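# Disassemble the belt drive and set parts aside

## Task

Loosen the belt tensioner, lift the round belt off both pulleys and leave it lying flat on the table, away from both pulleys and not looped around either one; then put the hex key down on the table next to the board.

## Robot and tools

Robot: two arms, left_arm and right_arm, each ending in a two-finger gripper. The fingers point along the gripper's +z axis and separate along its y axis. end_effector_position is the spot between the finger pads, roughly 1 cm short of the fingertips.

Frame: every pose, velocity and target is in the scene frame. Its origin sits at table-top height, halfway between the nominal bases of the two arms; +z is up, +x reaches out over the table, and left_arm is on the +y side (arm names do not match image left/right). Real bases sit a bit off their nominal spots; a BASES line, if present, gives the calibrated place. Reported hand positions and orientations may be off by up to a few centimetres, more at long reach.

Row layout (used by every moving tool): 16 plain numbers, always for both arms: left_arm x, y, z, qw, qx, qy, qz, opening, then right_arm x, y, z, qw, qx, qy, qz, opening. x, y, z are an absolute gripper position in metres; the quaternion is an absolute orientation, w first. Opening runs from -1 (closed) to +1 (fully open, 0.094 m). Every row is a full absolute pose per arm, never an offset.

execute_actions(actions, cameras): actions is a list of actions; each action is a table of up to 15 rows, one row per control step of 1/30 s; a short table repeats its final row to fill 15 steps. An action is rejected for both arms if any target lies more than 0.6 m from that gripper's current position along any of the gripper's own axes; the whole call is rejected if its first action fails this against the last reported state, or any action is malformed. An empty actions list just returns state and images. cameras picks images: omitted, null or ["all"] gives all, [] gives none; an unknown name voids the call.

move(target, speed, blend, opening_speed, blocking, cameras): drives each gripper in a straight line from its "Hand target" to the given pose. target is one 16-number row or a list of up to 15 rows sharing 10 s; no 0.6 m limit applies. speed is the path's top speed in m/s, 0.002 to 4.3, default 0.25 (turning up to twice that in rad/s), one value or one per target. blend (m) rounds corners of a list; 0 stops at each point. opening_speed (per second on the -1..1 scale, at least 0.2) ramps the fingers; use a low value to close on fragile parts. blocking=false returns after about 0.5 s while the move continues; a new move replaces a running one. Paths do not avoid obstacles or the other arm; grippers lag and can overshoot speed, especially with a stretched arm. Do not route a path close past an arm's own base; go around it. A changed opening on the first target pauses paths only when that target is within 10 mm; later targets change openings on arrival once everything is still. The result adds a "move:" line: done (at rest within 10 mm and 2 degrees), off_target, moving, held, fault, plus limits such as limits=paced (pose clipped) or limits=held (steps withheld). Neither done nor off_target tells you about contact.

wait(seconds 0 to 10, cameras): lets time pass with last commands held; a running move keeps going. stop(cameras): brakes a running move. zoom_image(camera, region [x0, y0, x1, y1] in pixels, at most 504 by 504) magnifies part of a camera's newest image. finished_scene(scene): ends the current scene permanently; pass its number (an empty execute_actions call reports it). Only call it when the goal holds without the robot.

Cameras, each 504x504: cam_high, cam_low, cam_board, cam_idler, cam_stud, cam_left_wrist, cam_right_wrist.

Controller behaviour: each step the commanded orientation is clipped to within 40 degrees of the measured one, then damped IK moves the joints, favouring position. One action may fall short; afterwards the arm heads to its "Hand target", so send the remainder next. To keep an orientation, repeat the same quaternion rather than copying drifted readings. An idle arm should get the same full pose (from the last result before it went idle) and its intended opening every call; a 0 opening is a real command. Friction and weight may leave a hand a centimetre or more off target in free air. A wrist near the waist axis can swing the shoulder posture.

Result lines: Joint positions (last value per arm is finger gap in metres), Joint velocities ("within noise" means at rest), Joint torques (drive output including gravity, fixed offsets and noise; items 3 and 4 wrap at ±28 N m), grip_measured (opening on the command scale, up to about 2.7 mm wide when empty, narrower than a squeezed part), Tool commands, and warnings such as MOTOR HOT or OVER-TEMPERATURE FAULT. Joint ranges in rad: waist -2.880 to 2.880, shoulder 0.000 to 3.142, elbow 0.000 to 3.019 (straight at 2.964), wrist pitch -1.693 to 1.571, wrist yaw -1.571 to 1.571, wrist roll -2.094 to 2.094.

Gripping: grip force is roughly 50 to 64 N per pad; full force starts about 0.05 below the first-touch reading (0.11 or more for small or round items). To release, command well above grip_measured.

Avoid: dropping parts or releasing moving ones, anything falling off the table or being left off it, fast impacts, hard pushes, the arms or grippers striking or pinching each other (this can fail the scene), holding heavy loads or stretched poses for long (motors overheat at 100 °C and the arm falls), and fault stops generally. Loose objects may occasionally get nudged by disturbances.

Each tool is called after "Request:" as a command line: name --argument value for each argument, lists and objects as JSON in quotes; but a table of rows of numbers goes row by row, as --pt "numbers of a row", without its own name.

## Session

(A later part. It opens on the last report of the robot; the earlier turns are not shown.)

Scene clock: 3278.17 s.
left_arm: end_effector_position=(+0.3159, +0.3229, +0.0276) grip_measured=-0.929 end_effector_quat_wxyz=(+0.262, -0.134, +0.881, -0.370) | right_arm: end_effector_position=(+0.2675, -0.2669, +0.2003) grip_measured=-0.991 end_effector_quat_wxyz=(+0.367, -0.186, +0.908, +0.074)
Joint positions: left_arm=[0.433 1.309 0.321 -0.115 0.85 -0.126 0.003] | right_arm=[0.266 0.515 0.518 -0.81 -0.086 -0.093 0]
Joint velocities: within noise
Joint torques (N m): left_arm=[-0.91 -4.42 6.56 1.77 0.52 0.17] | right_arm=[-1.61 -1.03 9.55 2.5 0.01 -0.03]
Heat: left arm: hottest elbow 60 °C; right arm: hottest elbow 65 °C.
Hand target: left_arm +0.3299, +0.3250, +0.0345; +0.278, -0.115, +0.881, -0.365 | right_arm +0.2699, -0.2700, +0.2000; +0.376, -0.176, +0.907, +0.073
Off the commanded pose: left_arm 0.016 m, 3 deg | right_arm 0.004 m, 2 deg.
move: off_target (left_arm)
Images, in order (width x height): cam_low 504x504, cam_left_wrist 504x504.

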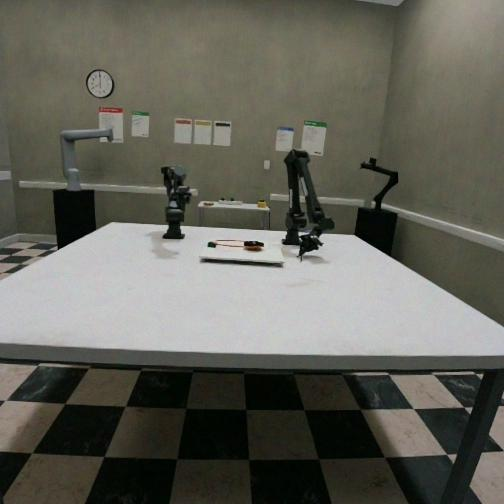

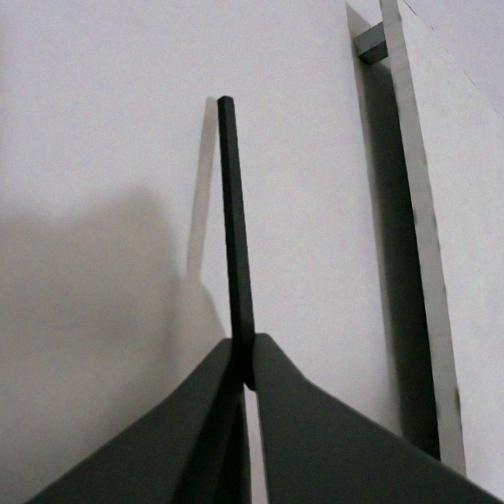

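Request:
move --pt "0.3305 0.3250 0.029 0.2778 -0.1151 0.8811 -0.3650 -1 0.270 -0.270 0.200 0.3756 -0.1763 0.9069 0.0730 -1" --speed 0.03 --cameras '["cam_low","cam_left_wrist"]'

Request:
zoom_image --camera "cam_low" --region '[280, 225, 330, 275]'

Scene clock: 3283.30 s.
left_arm: end_effector_position=(+0.3180, +0.3236, +0.0242) grip_measured=-0.929 end_effector_quat_wxyz=(+0.265, -0.132, +0.881, -0.369) | right_arm: end_effector_position=(+0.2675, -0.2669, +0.2003) grip_measured=-0.991 end_effector_quat_wxyz=(+0.367, -0.186, +0.908, +0.074)
Joint positions: left_arm=[0.433 1.33 0.321 -0.088 0.85 -0.125 0.003] | right_arm=[0.266 0.515 0.518 -0.81 -0.086 -0.093 0]
Joint velocities: within noise
Joint torques (N m): left_arm=[-0.85 -4.6 6.16 1.85 0.52 0.17] | right_arm=[-1.67 -1.2 9.57 2.45 0 -0.03]
Heat: left arm: hottest elbow 60 °C; right arm: hottest elbow 65 °C.
Hand target: left_arm +0.3301, +0.3250, +0.0295; +0.278, -0.115, +0.881, -0.365 | right_arm +0.2699, -0.2700, +0.2000; +0.376, -0.176, +0.907, +0.073
Off the commanded pose: left_arm 0.013 m, 2 deg | right_arm 0.004 m, 2 deg.
move: off_target (left_arm)
Images, in order (width x height): cam_low 504x504, cam_left_wrist 504x504.

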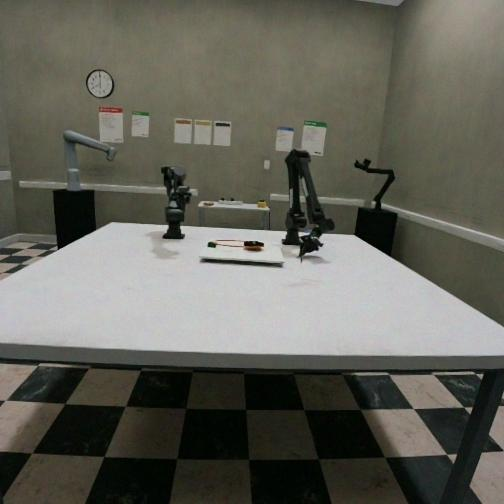

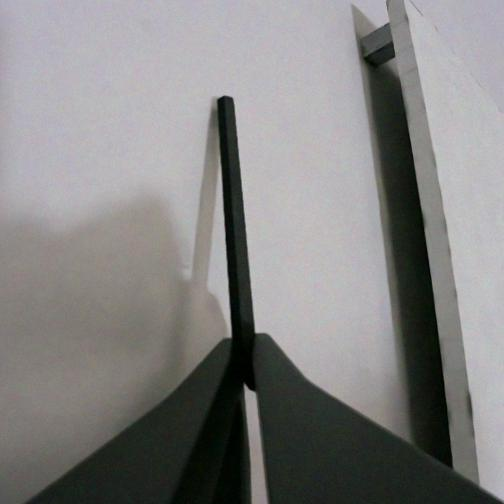

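Scaled by 10.080.

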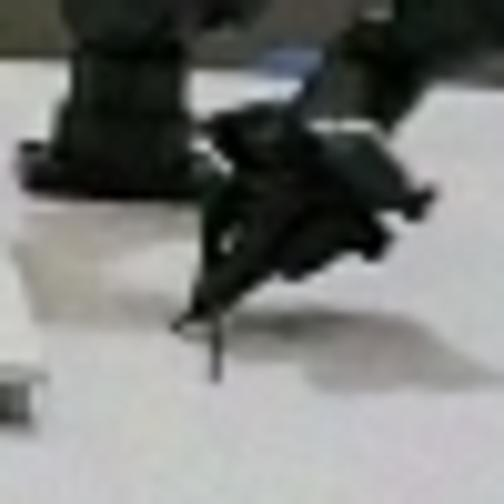

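Request:
move --pt "0.3305 0.3250 0.0265 0.2778 -0.1151 0.8811 -0.3650 -1 0.270 -0.270 0.200 0.3756 -0.1763 0.9069 0.0730 -1" --speed 0.02 --cameras '["cam_low","cam_left_wrist"]'

Request:
zoom_image --camera "cam_left_wrist" --region '[130, 70, 330, 270]'

Scene clock: 3287.40 s.
left_arm: end_effector_position=(+0.3191, +0.3240, +0.0225) grip_measured=-0.929 end_effector_quat_wxyz=(+0.266, -0.131, +0.881, -0.369) | right_arm: end_effector_position=(+0.2675, -0.2669, +0.2003) grip_measured=-0.991 end_effector_quat_wxyz=(+0.367, -0.186, +0.908, +0.074)
Joint positions: left_arm=[0.432 1.342 0.321 -0.074 0.85 -0.125 0.003] | right_arm=[0.266 0.515 0.518 -0.81 -0.086 -0.093 0]
Joint velocities: within noise
Joint torques (N m): left_arm=[-0.79 -4.84 5.94 1.83 0.51 0.17] | right_arm=[-1.73 -0.97 9.54 2.47 0.01 -0.03]
Heat: left arm: hottest elbow 60 °C; right arm: hottest elbow 65 °C.
Hand target: left_arm +0.3302, +0.3250, +0.0268; +0.278, -0.115, +0.881, -0.365 | right_arm +0.2699, -0.2700, +0.2000; +0.376, -0.176, +0.907, +0.073
Off the commanded pose: left_arm 0.012 m, 2 deg | right_arm 0.004 m, 2 deg.
move: off_target (left_arm)
Images, in order (width x height): cam_low 504x504, cam_left_wrist 504x504.

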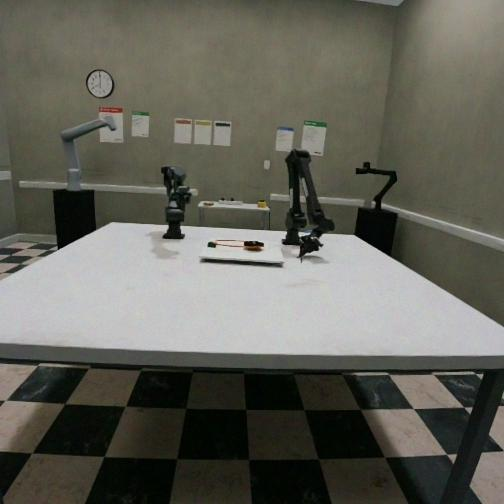

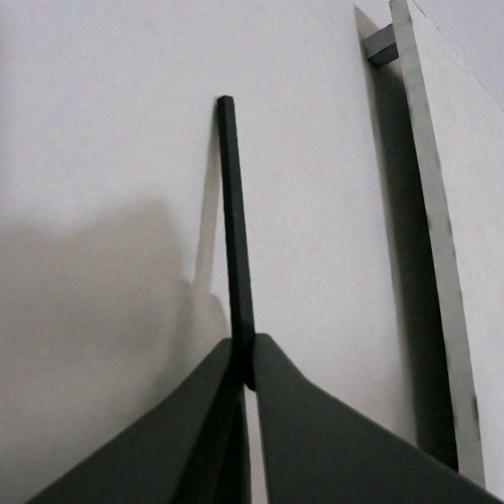

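Scaled by 2.520.

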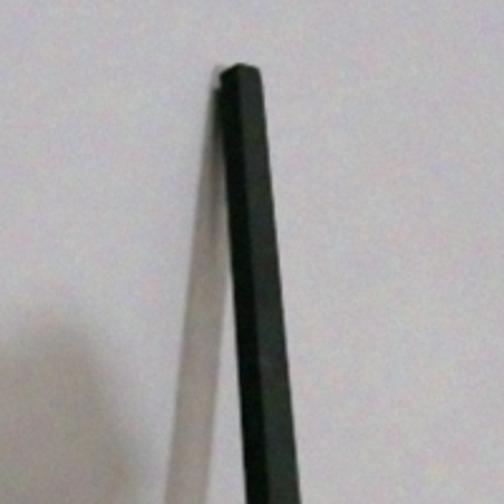

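Request:
move --pt "0.3305 0.3250 0.0250 0.2778 -0.1151 0.8811 -0.3650 -1 0.270 -0.270 0.200 0.3756 -0.1763 0.9069 0.0730 -1" --speed 0.02 --cameras '[]'

Request:
move --pt "0.3305 0.3250 0.0250 0.2778 -0.1151 0.8811 -0.3650 -0.7 0.270 -0.270 0.200 0.3756 -0.1763 0.9069 0.0730 -1" --speed 0.02 --opening_speed 0.2 --cameras '["cam_high","cam_low","cam_left_wrist"]'

Scene clock: 3292.43 s.
left_arm: end_effector_position=(+0.3200, +0.3243, +0.0220) grip_measured=-0.929 end_effector_quat_wxyz=(+0.268, -0.130, +0.881, -0.368) | right_arm: end_effector_position=(+0.2675, -0.2669, +0.2003) grip_measured=-0.991 end_effector_quat_wxyz=(+0.367, -0.186, +0.908, +0.074)
Joint positions: left_arm=[0.432 1.346 0.321 -0.065 0.85 -0.124 0.003] | right_arm=[0.266 0.515 0.518 -0.81 -0.086 -0.093 0]
Joint velocities: within noise
Joint torques (N m): left_arm=[-0.73 -4.48 5.85 1.83 0.51 0.17] | right_arm=[-1.73 -1.03 9.55 2.51 0.01 -0.03]
Heat: left arm: hottest elbow 60 °C; right arm: hottest elbow 65 °C.
Hand target: left_arm +0.3302, +0.3251, +0.0253; +0.278, -0.115, +0.881, -0.365 | right_arm +0.2699, -0.2700, +0.2000; +0.376, -0.176, +0.907, +0.073
Off the commanded pose: left_arm 0.011 m, 2 deg | right_arm 0.004 m, 2 deg.
move: off_target (left_arm)
No camera images: "cameras" was empty.

Scene clock: 3294.20 s.
left_arm: end_effector_position=(+0.3197, +0.3242, +0.0212) grip_measured=-0.703 end_effector_quat_wxyz=(+0.267, -0.131, +0.881, -0.369) | right_arm: end_effector_position=(+0.2675, -0.2669, +0.2003) grip_measured=-0.991 end_effector_quat_wxyz=(+0.367, -0.186, +0.908, +0.074)
Joint positions: left_arm=[0.432 1.349 0.321 -0.065 0.85 -0.124 0.014] | right_arm=[0.266 0.515 0.518 -0.81 -0.086 -0.093 0]
Joint velocities: within noise
Joint torques (N m): left_arm=[-0.79 -4.72 5.85 1.8 0.51 0.16] | right_arm=[-1.79 -0.97 9.54 2.52 0.01 -0.04]
Heat: left arm: hottest elbow 60 °C; right arm: hottest elbow 65 °C.
Hand target: left_arm +0.3302, +0.3251, +0.0253; +0.278, -0.115, +0.881, -0.365 | right_arm +0.2699, -0.2700, +0.2000; +0.376, -0.176, +0.907, +0.073
Off the commanded pose: left_arm 0.011 m, 2 deg | right_arm 0.004 m, 2 deg.
move: off_target (left_arm)
Images, in order (width x height): cam_high 504x504, cam_low 504x504, cam_left_wrist 504x504.

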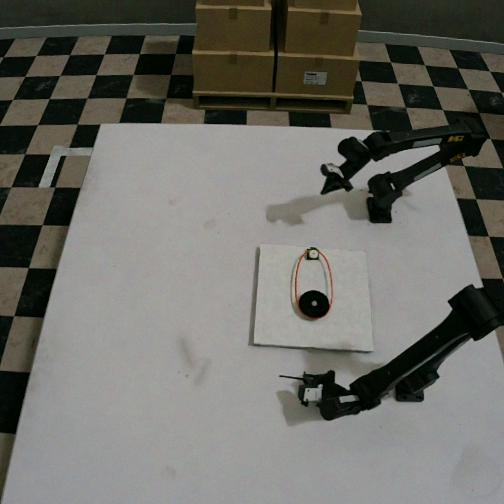

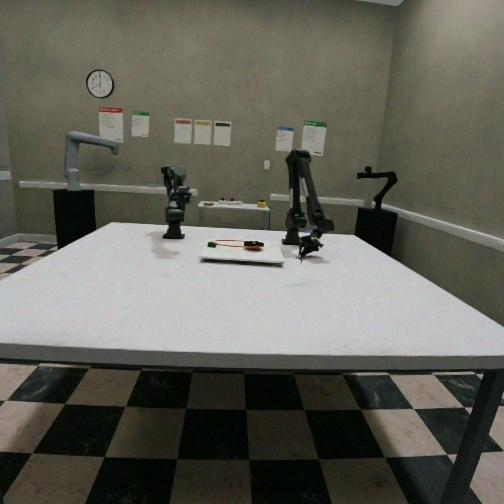

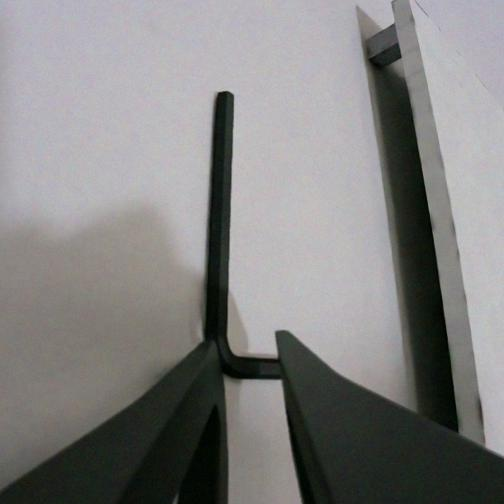

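Request:
move --pt "0.2950 0.3600 0.080 0.2778 -0.1151 0.8811 -0.3650 -0.7 0.270 -0.270 0.200 0.3756 -0.1763 0.9069 0.0730 -1" --speed 0.08 --cameras '["cam_high","cam_low","cam_left_wrist"]'

Request:
zoom_image --camera "cam_high" --region '[230, 230, 400, 400]'

Scene clock: 3299.00 s.
left_arm: end_effector_position=(+0.2775, +0.3455, +0.0614) grip_measured=-0.702 end_effector_quat_wxyz=(+0.253, -0.128, +0.882, -0.376) | right_arm: end_effector_position=(+0.2675, -0.2669, +0.2003) grip_measured=-0.991 end_effector_quat_wxyz=(+0.367, -0.186, +0.908, +0.074)
Joint positions: left_arm=[0.607 1.137 0.36 -0.565 0.92 0.164 0.014] | right_arm=[0.266 0.515 0.518 -0.81 -0.086 -0.093 0]
Joint velocities: within noise
Joint torques (N m): left_arm=[1.14 -4.95 8.92 0.43 0.78 0.2] | right_arm=[-1.73 -1.08 9.55 2.45 0 -0.04]
Heat: left arm: hottest elbow 60 °C; right arm: hottest elbow 65 °C.
Hand target: left_arm +0.2944, +0.3595, +0.0801; +0.278, -0.115, +0.881, -0.365 | right_arm +0.2699, -0.2700, +0.2000; +0.376, -0.176, +0.907, +0.073
Off the commanded pose: left_arm 0.029 m, 3 deg | right_arm 0.004 m, 2 deg.
move: off_target (left_arm)
Images, in order (width x height): cam_high 504x504, cam_low 504x504, cam_left_wrist 504x504.

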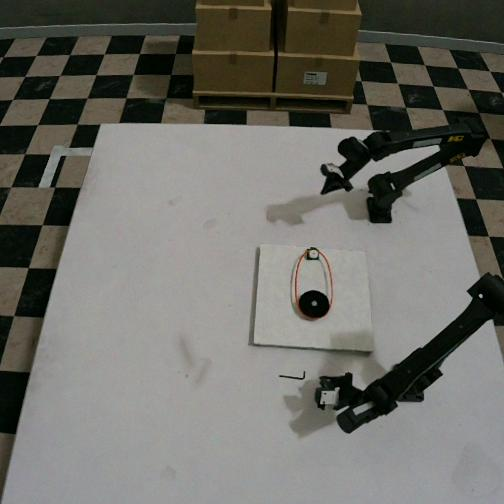

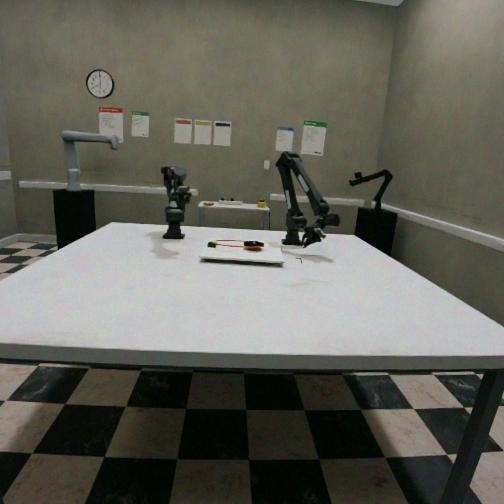

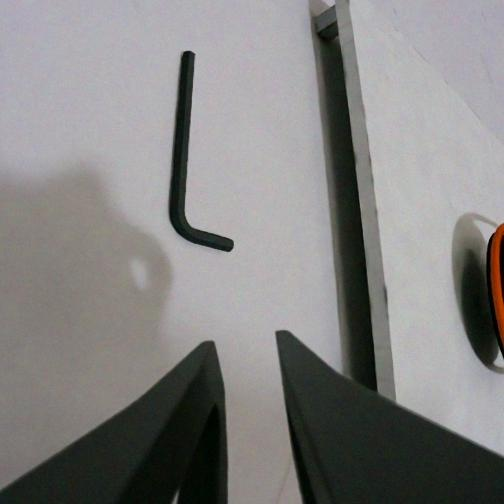

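Scaled by 2.965.

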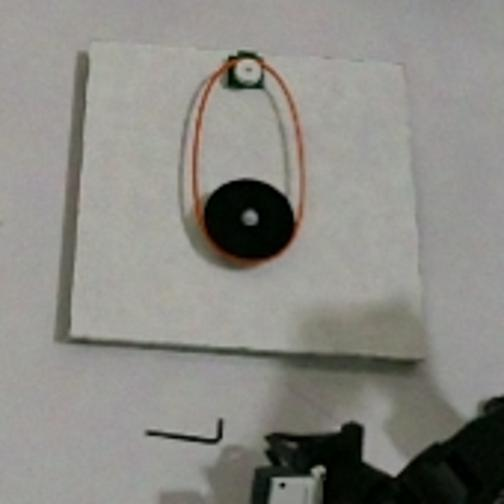

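Request:
move --pt "0.2300 0.3600 0.150 0.2778 -0.1151 0.8811 -0.3650 -0.7 0.250 -0.130 0.180 0.1530 -0.6903 0.6903 0.1530 0" --pt "0.2300 0.3600 0.150 0.2778 -0.1151 0.8811 -0.3650 -0.7 0.250 -0.075 0.120 0.1530 -0.6903 0.6903 0.1530 0" --speed 0.2

Scene clock: 3346.17 s.
left_arm: end_effector_position=(+0.2180, +0.3452, +0.1276) grip_measured=-0.702 end_effector_quat_wxyz=(+0.252, -0.128, +0.880, -0.382) | right_arm: end_effector_position=(+0.2488, -0.0816, +0.1208) grip_measured=-0.003 end_effector_quat_wxyz=(-0.150, +0.689, -0.692, -0.153)
Joint positions: left_arm=[0.805 0.849 0.422 -1.19 0.949 0.496 0.014] | right_arm=[0.683 1.207 0.773 -0.854 -0.33 -0.826 0.047]
Joint velocities: within noise
Joint torques (N m): left_arm=[1.2 -2.02 10.4 0.03 0.82 0.19] | right_arm=[0.32 -7.59 9.2 1.57 -0.2 -0.03]
Heat: left arm: hottest elbow 64 °C; right arm: hottest elbow 66 °C.
Hand target: left_arm +0.2298, +0.3590, +0.1494; +0.278, -0.115, +0.881, -0.365 | right_arm +0.2499, -0.0750, +0.1201; -0.153, +0.690, -0.690, -0.153
Off the commanded pose: left_arm 0.029 m, 4 deg | right_arm 0.007 m, 0 deg.
move: off_target (left_arm)

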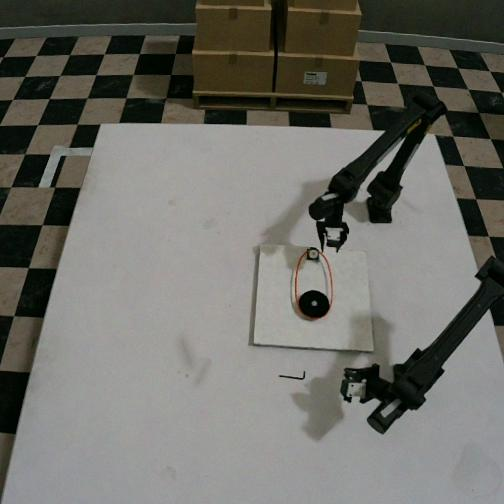

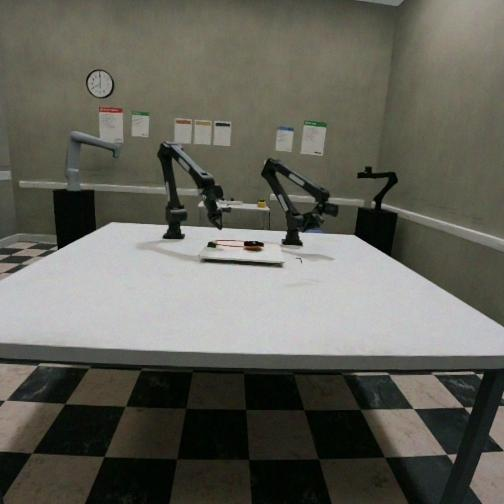

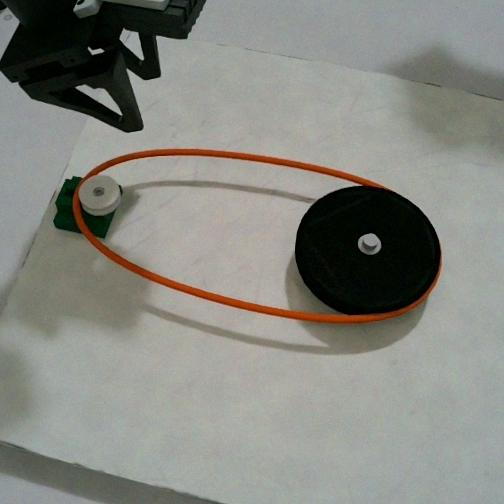

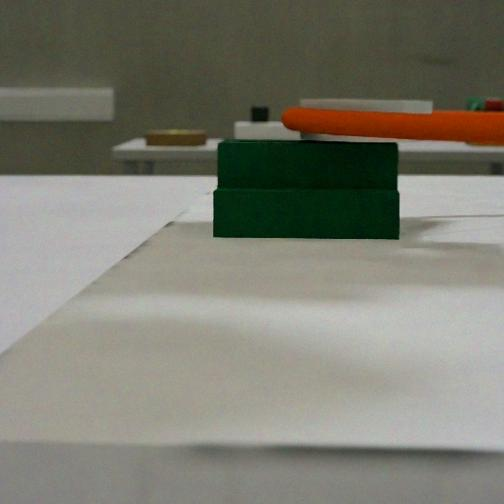

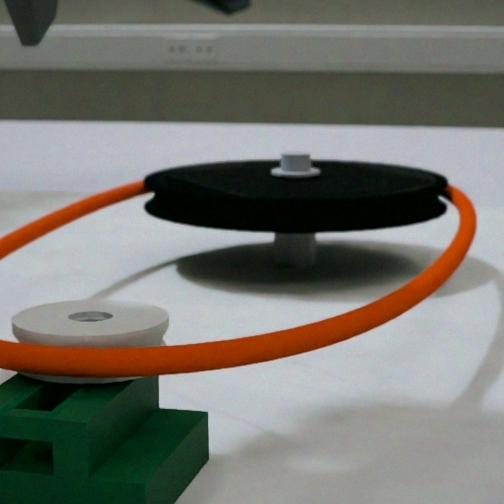

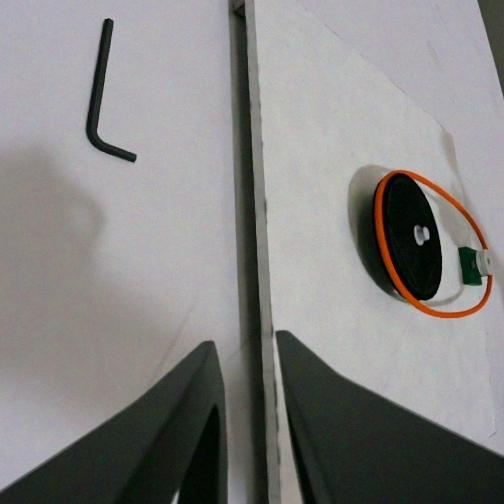

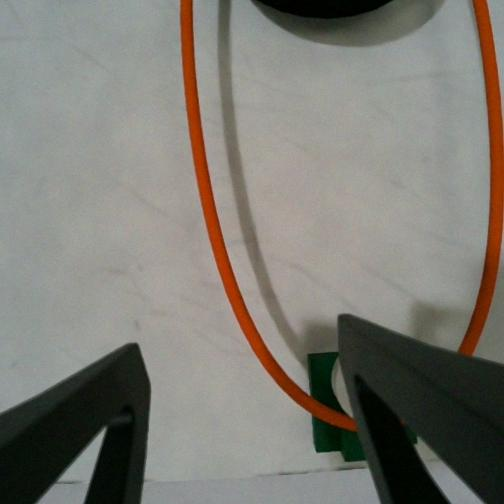

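Request:
move --pt "0.2300 0.3600 0.150 0.2778 -0.1151 0.8811 -0.3650 -0.7 0.2475 -0.055 0.0905 0.1317 -0.7746 0.5943 0.1717 -0.3" --speed 0.08 --cameras '["cam_right_wrist","cam_board"]'

Scene clock: 3358.17 s.
left_arm: end_effector_position=(+0.2180, +0.3453, +0.1279) grip_measured=-0.702 end_effector_quat_wxyz=(+0.253, -0.128, +0.880, -0.381) | right_arm: end_effector_position=(+0.2365, -0.0716, +0.0808) grip_measured=-0.297 end_effector_quat_wxyz=(-0.113, +0.767, -0.608, -0.174)
Joint positions: left_arm=[0.805 0.847 0.422 -1.19 0.949 0.497 0.014] | right_arm=[0.701 1.336 0.773 -0.841 -0.386 -1.057 0.033]
Joint velocities: within noise
Joint torques (N m): left_arm=[1.26 -1.73 10.43 0.05 0.82 0.18] | right_arm=[0.32 -8.64 11.11 1.25 -0.39 -0.16]
Heat: left arm: hottest elbow 65 °C; right arm: hottest elbow 65 °C.
Hand target: left_arm +0.2298, +0.3590, +0.1495; +0.278, -0.115, +0.881, -0.365 | right_arm +0.2470, -0.0556, +0.0909; -0.132, +0.774, -0.594, -0.172
Off the commanded pose: left_arm 0.029 m, 4 deg | right_arm 0.022 m, 3 deg.
move: off_target (left_arm, right_arm)
Images, in order (width x height): cam_board 504x504, cam_right_wrist 504x504.

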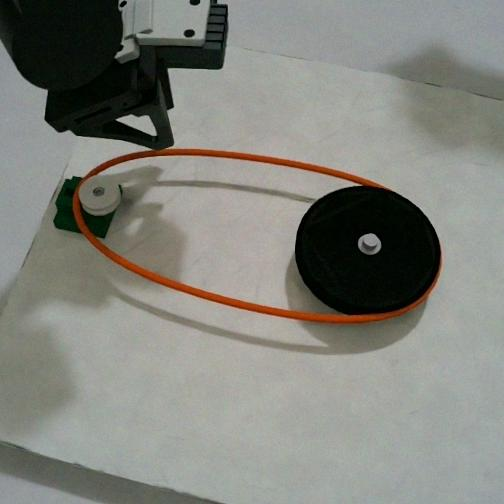

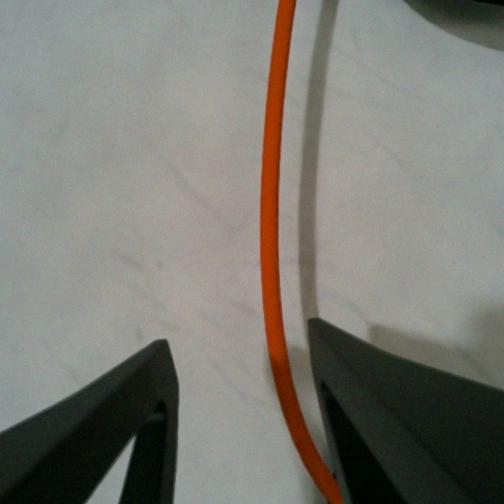

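Request:
move --pt "0.2300 0.3600 0.150 0.2778 -0.1151 0.8811 -0.3650 -0.7 0.2570 -0.0525 0.0880 0.1317 -0.7746 0.5943 0.1717 -0.4" --speed 0.05 --cameras '["cam_right_wrist"]'

Scene clock: 3363.20 s.
left_arm: end_effector_position=(+0.2180, +0.3453, +0.1279) grip_measured=-0.702 end_effector_quat_wxyz=(+0.253, -0.128, +0.880, -0.381) | right_arm: end_effector_position=(+0.2382, -0.0694, +0.0754) grip_measured=-0.397 end_effector_quat_wxyz=(-0.107, +0.770, -0.604, -0.176)
Joint positions: left_arm=[0.805 0.847 0.422 -1.19 0.949 0.497 0.014] | right_arm=[0.701 1.362 0.782 -0.84 -0.388 -1.07 0.028]
Joint velocities: within noise
Joint torques (N m): left_arm=[1.2 -1.67 10.41 0.03 0.82 0.17] | right_arm=[-0.62 -8.76 11.85 1.16 -0.39 -0.25]
Heat: left arm: hottest elbow 65 °C; right arm: hottest elbow 66 °C.
Hand target: left_arm +0.2298, +0.3591, +0.1495; +0.278, -0.115, +0.881, -0.365 | right_arm +0.2561, -0.0534, +0.0887; -0.132, +0.775, -0.594, -0.172
Off the commanded pose: left_arm 0.029 m, 4 deg | right_arm 0.028 m, 3 deg.
move: off_target (left_arm, right_arm)
Images, in order (width x height): cam_right_wrist 504x504.

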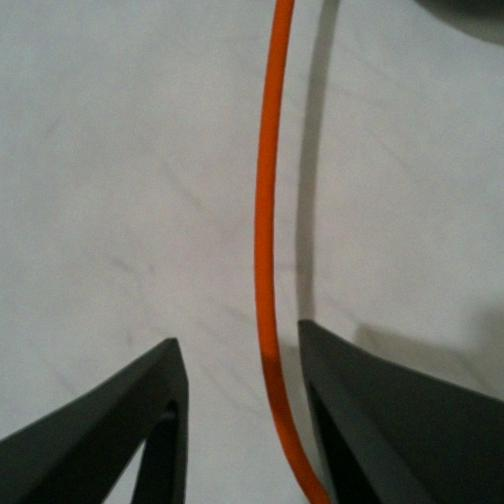

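Request:
move --pt "0.2300 0.3600 0.150 0.2778 -0.1151 0.8811 -0.3650 -0.7 0.2660 -0.0560 0.0880 0.1317 -0.7746 0.5943 0.1717 -0.4" --speed 0.05 --cameras '["cam_right_wrist"]'

Scene clock: 3376.67 s.
left_arm: end_effector_position=(+0.2180, +0.3453, +0.1279) grip_measured=-0.702 end_effector_quat_wxyz=(+0.254, -0.127, +0.880, -0.381) | right_arm: end_effector_position=(+0.2447, -0.0680, +0.0757) grip_measured=-0.397 end_effector_quat_wxyz=(-0.111, +0.774, -0.598, -0.176)
Joint positions: left_arm=[0.805 0.847 0.422 -1.19 0.949 0.498 0.014] | right_arm=[0.691 1.376 0.796 -0.839 -0.392 -1.095 0.028]
Joint velocities: within noise
Joint torques (N m): left_arm=[1.14 -1.67 10.41 0.03 0.83 0.17] | right_arm=[-1.85 -8.94 11.88 0.9 -0.4 -0.2]
Heat: left arm: hottest elbow 67 °C; right arm: hottest elbow 67 °C.
Hand target: left_arm +0.2298, +0.3591, +0.1495; +0.278, -0.115, +0.881, -0.365 | right_arm +0.2653, -0.0569, +0.0885; -0.132, +0.775, -0.594, -0.171
Off the commanded pose: left_arm 0.029 m, 4 deg | right_arm 0.027 m, 3 deg.
move: off_target (left_arm, right_arm)
Images, in order (width x height): cam_right_wrist 504x504.

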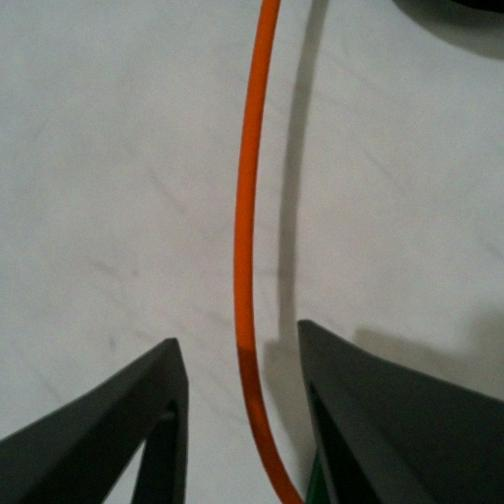

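Request:
move --pt "0.2300 0.3600 0.150 0.2778 -0.1151 0.8811 -0.3650 -0.7 0.2640 -0.0480 0.0720 0.1317 -0.7746 0.5943 0.1717 -0.4" --pt "0.2300 0.3600 0.150 0.2778 -0.1151 0.8811 -0.3650 -0.7 0.2630 -0.0440 0.0610 0.1317 -0.7746 0.5943 0.1717 -0.4" --speed 0.05 --cameras '["cam_right_wrist","cam_board","cam_idler","cam_stud"]'

Scene clock: 3380.97 s.
left_arm: end_effector_position=(+0.2180, +0.3453, +0.1279) grip_measured=-0.702 end_effector_quat_wxyz=(+0.254, -0.127, +0.880, -0.381) | right_arm: end_effector_position=(+0.2554, -0.0568, +0.0574) grip_measured=-0.397 end_effector_quat_wxyz=(-0.121, +0.773, -0.598, -0.174)
Joint positions: left_arm=[0.805 0.847 0.422 -1.19 0.949 0.498 0.014] | right_arm=[0.695 1.436 0.796 -0.754 -0.392 -1.083 0.028]
Joint velocities: within noise
Joint torques (N m): left_arm=[1.26 -1.67 10.43 0.05 0.82 0.17] | right_arm=[0.38 -9.76 9.66 1.39 -0.24 -0.02]
Heat: left arm: hottest elbow 67 °C; right arm: hottest elbow 67 °C.
Hand target: left_arm +0.2298, +0.3590, +0.1495; +0.278, -0.115, +0.881, -0.365 | right_arm +0.2626, -0.0443, +0.0613; -0.132, +0.775, -0.594, -0.172
Off the commanded pose: left_arm 0.029 m, 4 deg | right_arm 0.015 m, 1 deg.
move: off_target (left_arm, right_arm)
Images, in order (width x height): cam_board 504x504, cam_idler 504x504, cam_stud 504x504, cam_right_wrist 504x504.

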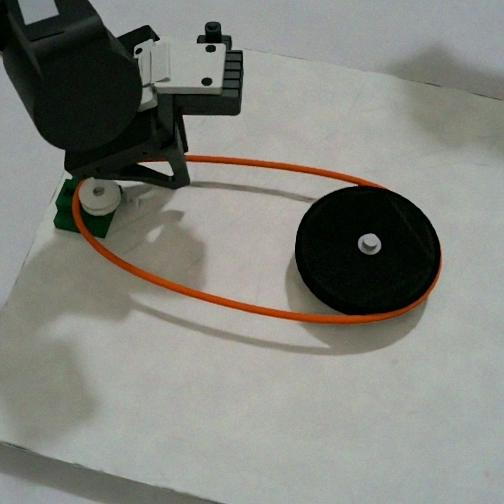

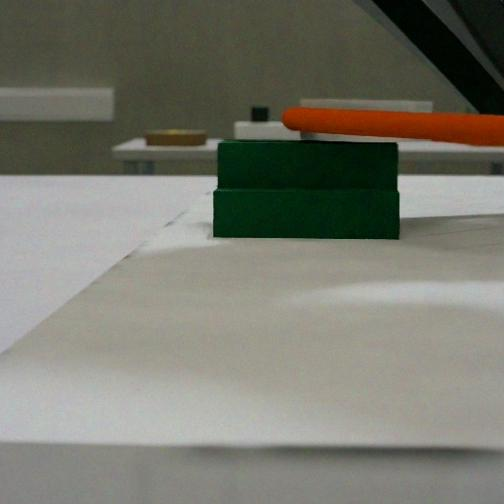

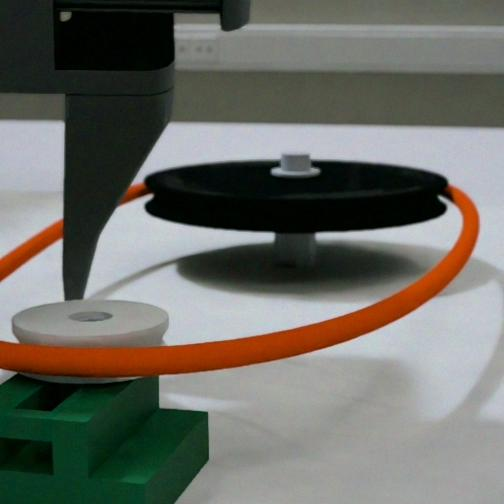

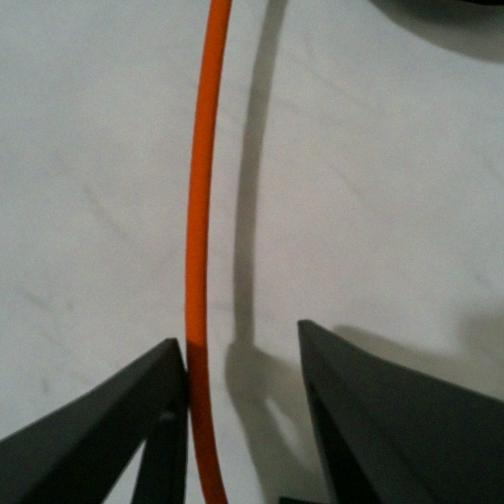

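Request:
move --pt "0.2300 0.3600 0.150 0.2778 -0.1151 0.8811 -0.3650 -0.7 0.2500 -0.0480 0.0680 0.1317 -0.7746 0.5943 0.1717 -0.4" --speed 0.05 --cameras '["cam_right_wrist"]'

Scene clock: 3384.97 s.
left_arm: end_effector_position=(+0.2180, +0.3453, +0.1279) grip_measured=-0.702 end_effector_quat_wxyz=(+0.254, -0.127, +0.880, -0.381) | right_arm: end_effector_position=(+0.2525, -0.0523, +0.0646) grip_measured=-0.397 end_effector_quat_wxyz=(-0.128, +0.773, -0.597, -0.172)
Joint positions: left_arm=[0.805 0.847 0.422 -1.19 0.949 0.498 0.014] | right_arm=[0.711 1.416 0.796 -0.753 -0.388 -1.067 0.028]
Joint velocities: within noise
Joint torques (N m): left_arm=[1.2 -1.79 10.41 0.05 0.82 0.17] | right_arm=[0.38 -11.81 7.98 0.85 -0.22 -0.02]
Heat: left arm: hottest elbow 67 °C; right arm: hottest elbow 67 °C.
Hand target: left_arm +0.2298, +0.3590, +0.1495; +0.278, -0.115, +0.881, -0.365 | right_arm +0.2501, -0.0480, +0.0681; -0.132, +0.775, -0.594, -0.172
Off the commanded pose: left_arm 0.029 m, 4 deg | right_arm 0.006 m, 1 deg.
move: off_target (left_arm)
Images, in order (width x height): cam_right_wrist 504x504.

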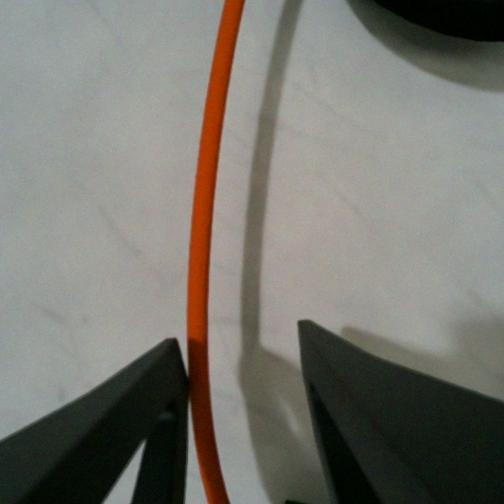

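Request:
move --pt "0.2300 0.3600 0.150 0.2778 -0.1151 0.8811 -0.3650 -0.7 0.2360 -0.0510 0.0680 0.1317 -0.7746 0.5943 0.1717 -0.4" --speed 0.05 --cameras '["cam_right_wrist"]'

Scene clock: 3388.57 s.
left_arm: end_effector_position=(+0.2180, +0.3453, +0.1279) grip_measured=-0.702 end_effector_quat_wxyz=(+0.254, -0.127, +0.880, -0.381) | right_arm: end_effector_position=(+0.2405, -0.0533, +0.0671) grip_measured=-0.397 end_effector_quat_wxyz=(-0.128, +0.773, -0.596, -0.172)
Joint positions: left_arm=[0.805 0.847 0.422 -1.19 0.949 0.498 0.014] | right_arm=[0.732 1.385 0.773 -0.753 -0.383 -1.045 0.028]
Joint velocities: within noise
Joint torques (N m): left_arm=[1.2 -1.73 10.41 0.05 0.82 0.17] | right_arm=[0.44 -11.46 7.04 1.24 -0.26 -0.02]
Heat: left arm: hottest elbow 67 °C; right arm: hottest elbow 66 °C.
Hand target: left_arm +0.2298, +0.3590, +0.1495; +0.278, -0.115, +0.881, -0.365 | right_arm +0.2361, -0.0510, +0.0680; -0.132, +0.775, -0.594, -0.172
Off the commanded pose: left_arm 0.029 m, 4 deg | right_arm 0.005 m, 1 deg.
move: off_target (left_arm)
Images, in order (width x height): cam_right_wrist 504x504.

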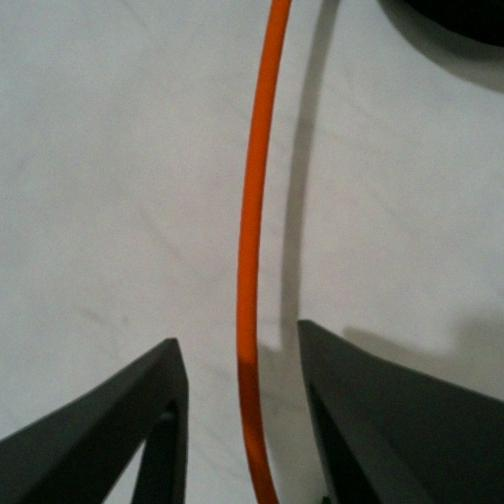

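Request:
move --pt "0.2300 0.3600 0.150 0.2778 -0.1151 0.8811 -0.3650 -0.7 0.2340 -0.0425 0.0460 0.1317 -0.7746 0.5943 0.1717 -0.4" --speed 0.05 --cameras '["cam_right_wrist","cam_board","cam_stud"]'

Scene clock: 3392.57 s.
left_arm: end_effector_position=(+0.2180, +0.3453, +0.1279) grip_measured=-0.702 end_effector_quat_wxyz=(+0.254, -0.127, +0.880, -0.381) | right_arm: end_effector_position=(+0.2386, -0.0450, +0.0530) grip_measured=-0.397 end_effector_quat_wxyz=(-0.136, +0.774, -0.595, -0.171)
Joint positions: left_arm=[0.805 0.847 0.422 -1.19 0.949 0.498 0.014] | right_arm=[0.753 1.413 0.752 -0.679 -0.378 -1.022 0.028]
Joint velocities: within noise
Joint torques (N m): left_arm=[1.14 -1.73 10.41 0.05 0.82 0.17] | right_arm=[0.44 -9.41 7.01 1.44 -0.24 -0.05]
Heat: left arm: hottest elbow 68 °C; right arm: hottest elbow 65 °C.
Hand target: left_arm +0.2298, +0.3590, +0.1495; +0.278, -0.115, +0.881, -0.365 | right_arm +0.2340, -0.0428, +0.0461; -0.132, +0.775, -0.594, -0.172
Off the commanded pose: left_arm 0.029 m, 4 deg | right_arm 0.009 m, 1 deg.
move: off_target (left_arm)
Images, in order (width x height): cam_board 504x504, cam_stud 504x504, cam_right_wrist 504x504.

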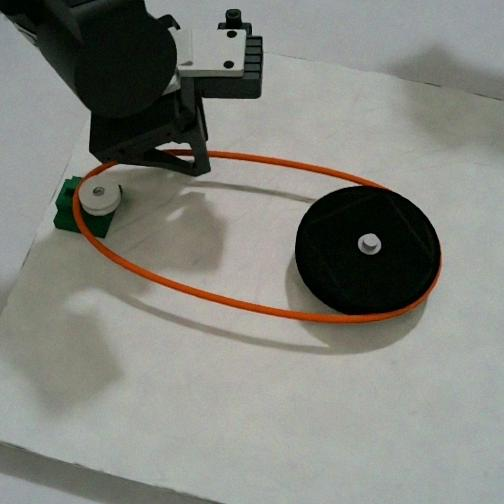

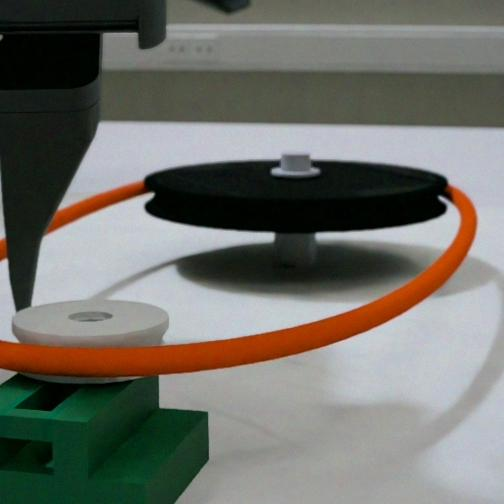

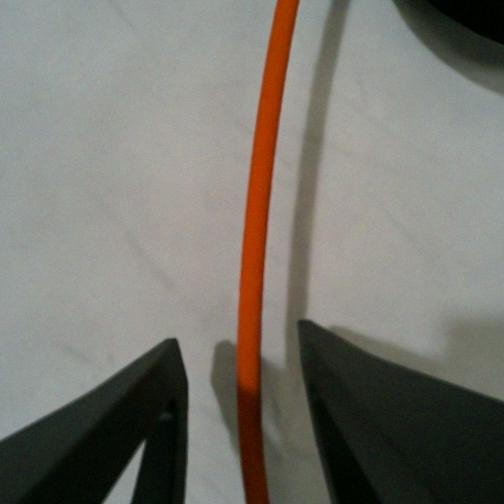

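Request:
move --pt "0.2300 0.3600 0.150 0.2778 -0.1151 0.8811 -0.3650 -0.7 0.2330 -0.0395 0.0360 0.1317 -0.7746 0.5943 0.1717 -0.4" --speed 0.05 --cameras '["cam_right_wrist","cam_board","cam_stud","cam_idler"]'

Scene clock: 3397.07 s.
left_arm: end_effector_position=(+0.2180, +0.3453, +0.1279) grip_measured=-0.702 end_effector_quat_wxyz=(+0.254, -0.127, +0.880, -0.381) | right_arm: end_effector_position=(+0.2379, -0.0416, +0.0436) grip_measured=-0.397 end_effector_quat_wxyz=(-0.137, +0.774, -0.595, -0.171)
Joint positions: left_arm=[0.805 0.847 0.422 -1.19 0.949 0.498 0.014] | right_arm=[0.761 1.436 0.743 -0.643 -0.376 -1.013 0.028]
Joint velocities: within noise
Joint torques (N m): left_arm=[1.14 -1.73 10.41 0.05 0.83 0.17] | right_arm=[0.5 -9.58 6.72 1.39 -0.24 0.01]
Heat: left arm: hottest elbow 68 °C; right arm: hottest elbow 65 °C.
Hand target: left_arm +0.2298, +0.3590, +0.1495; +0.278, -0.115, +0.881, -0.365 | right_arm +0.2329, -0.0397, +0.0362; -0.132, +0.775, -0.594, -0.172
Off the commanded pose: left_arm 0.029 m, 4 deg | right_arm 0.009 m, 1 deg.
move: off_target (left_arm)
Images, in order (width x height): cam_board 504x504, cam_idler 504x504, cam_stud 504x504, cam_right_wrist 504x504.

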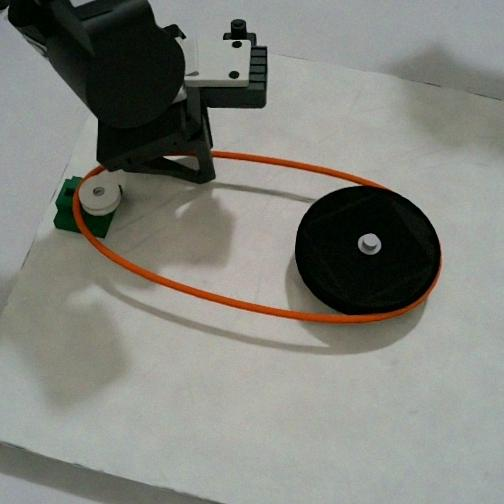

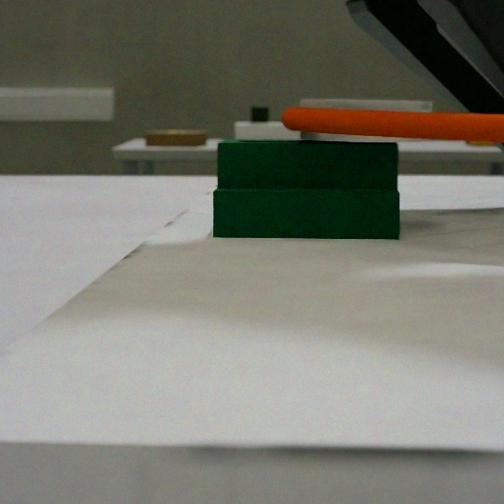

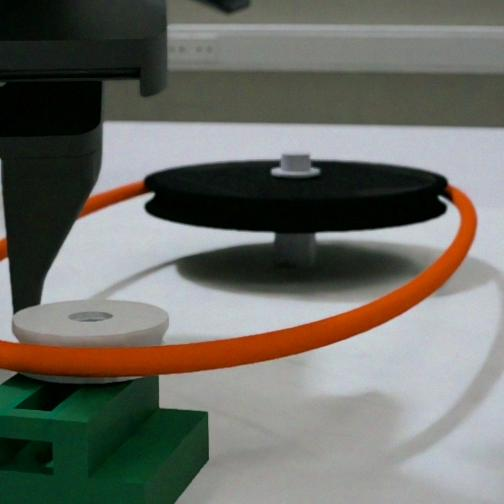

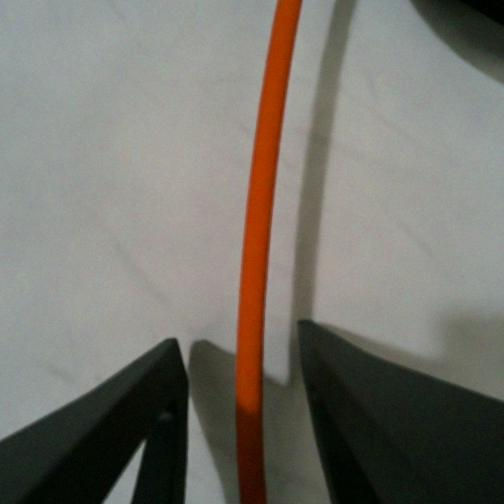

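Request:
move --pt "0.2300 0.3600 0.150 0.2778 -0.1151 0.8811 -0.3650 -0.7 0.2330 -0.0395 0.0360 0.1317 -0.7746 0.5943 0.1717 -0.93" --speed 0.05 --opening_speed 0.25 --cameras '["cam_right_wrist","cam_board","cam_stud"]'

Scene clock: 3404.13 s.
left_arm: end_effector_position=(+0.2180, +0.3453, +0.1279) grip_measured=-0.702 end_effector_quat_wxyz=(+0.254, -0.127, +0.880, -0.381) | right_arm: end_effector_position=(+0.2379, -0.0414, +0.0436) grip_measured=-0.914 end_effector_quat_wxyz=(-0.137, +0.773, -0.595, -0.171)
Joint positions: left_arm=[0.805 0.847 0.422 -1.19 0.949 0.498 0.014] | right_arm=[0.762 1.436 0.743 -0.642 -0.376 -1.012 0.004]
Joint velocities: within noise
Joint torques (N m): left_arm=[1.26 -1.73 10.4 0.03 0.82 0.17] | right_arm=[0.38 -9.52 6.76 1.44 -0.25 -0.04]
Heat: left arm: hottest elbow 69 °C; right arm: hottest elbow 64 °C.
Hand target: left_arm +0.2298, +0.3590, +0.1495; +0.278, -0.115, +0.881, -0.365 | right_arm +0.2329, -0.0397, +0.0362; -0.132, +0.775, -0.594, -0.172
Off the commanded pose: left_arm 0.029 m, 4 deg | right_arm 0.009 m, 1 deg.
move: off_target (left_arm)
Images, in order (width x height): cam_board 504x504, cam_stud 504x504, cam_right_wrist 504x504.

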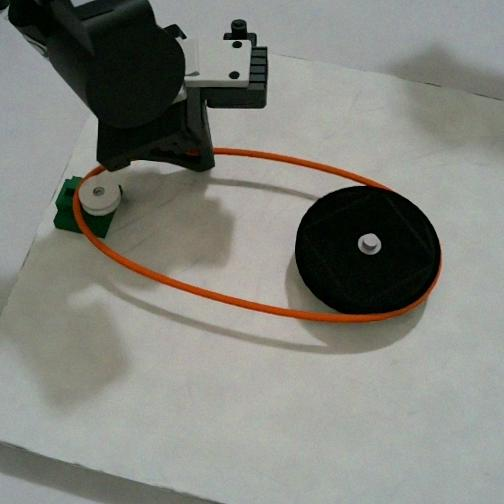

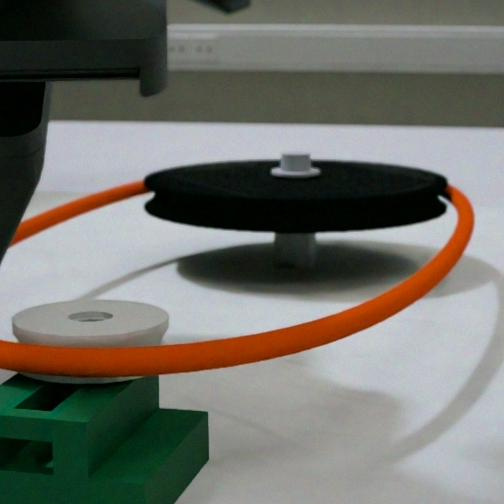

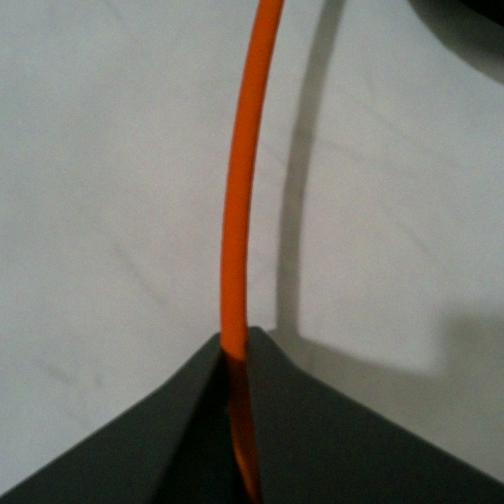

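Request:
move --pt "0.2300 0.3600 0.150 0.2778 -0.1151 0.8811 -0.3650 -0.7 0.2400 -0.0500 0.0850 0.1317 -0.7746 0.5943 0.1717 -0.94" --speed 0.05 --cameras '["cam_right_wrist","cam_board","cam_stud","cam_idler"]'

Scene clock: 3408.63 s.
left_arm: end_effector_position=(+0.2180, +0.3453, +0.1279) grip_measured=-0.702 end_effector_quat_wxyz=(+0.254, -0.127, +0.880, -0.381) | right_arm: end_effector_position=(+0.2290, -0.0578, +0.0663) grip_measured=-0.915 end_effector_quat_wxyz=(-0.117, +0.774, -0.599, -0.172)
Joint positions: left_arm=[0.805 0.847 0.422 -1.19 0.949 0.498 0.014] | right_arm=[0.747 1.367 0.756 -0.772 -0.376 -1.031 0.004]
Joint velocities: within noise
Joint torques (N m): left_arm=[1.2 -1.79 10.4 0.05 0.82 0.17] | right_arm=[-1.38 -11.05 10.95 -0.2 -0.55 -0.2]
Heat: left arm: hottest elbow 69 °C; right arm: hottest elbow 63 °C.
Hand target: left_arm +0.2298, +0.3590, +0.1495; +0.278, -0.115, +0.881, -0.365 | right_arm +0.2397, -0.0502, +0.0850; -0.132, +0.775, -0.594, -0.171
Off the commanded pose: left_arm 0.029 m, 4 deg | right_arm 0.023 m, 2 deg.
move: off_target (left_arm, right_arm)
Images, in order (width x height): cam_board 504x504, cam_idler 504x504, cam_stud 504x504, cam_right_wrist 504x504.

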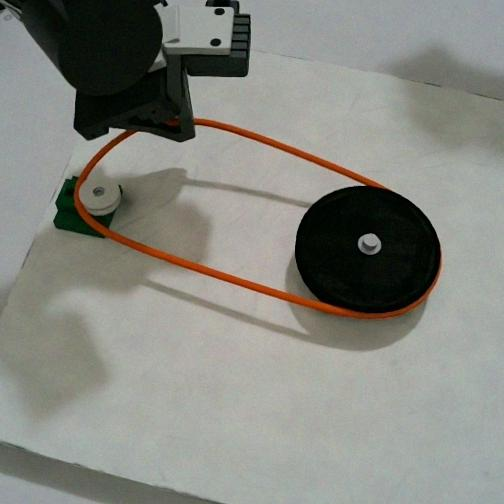

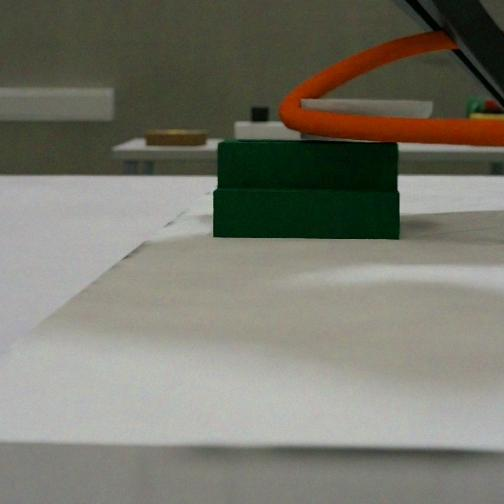

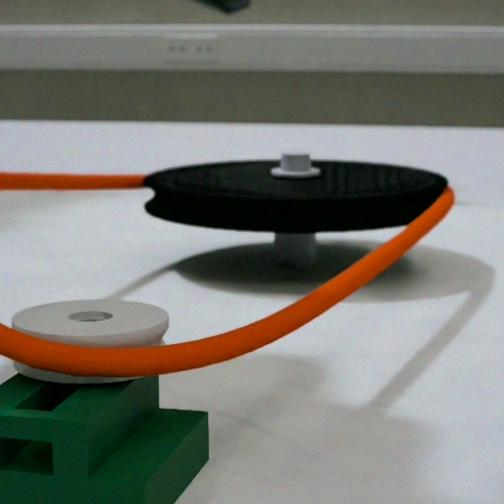

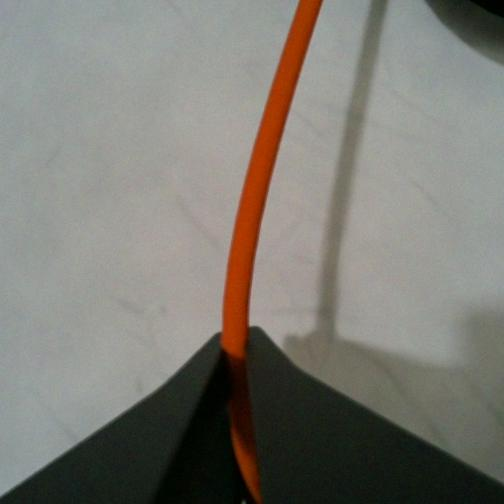

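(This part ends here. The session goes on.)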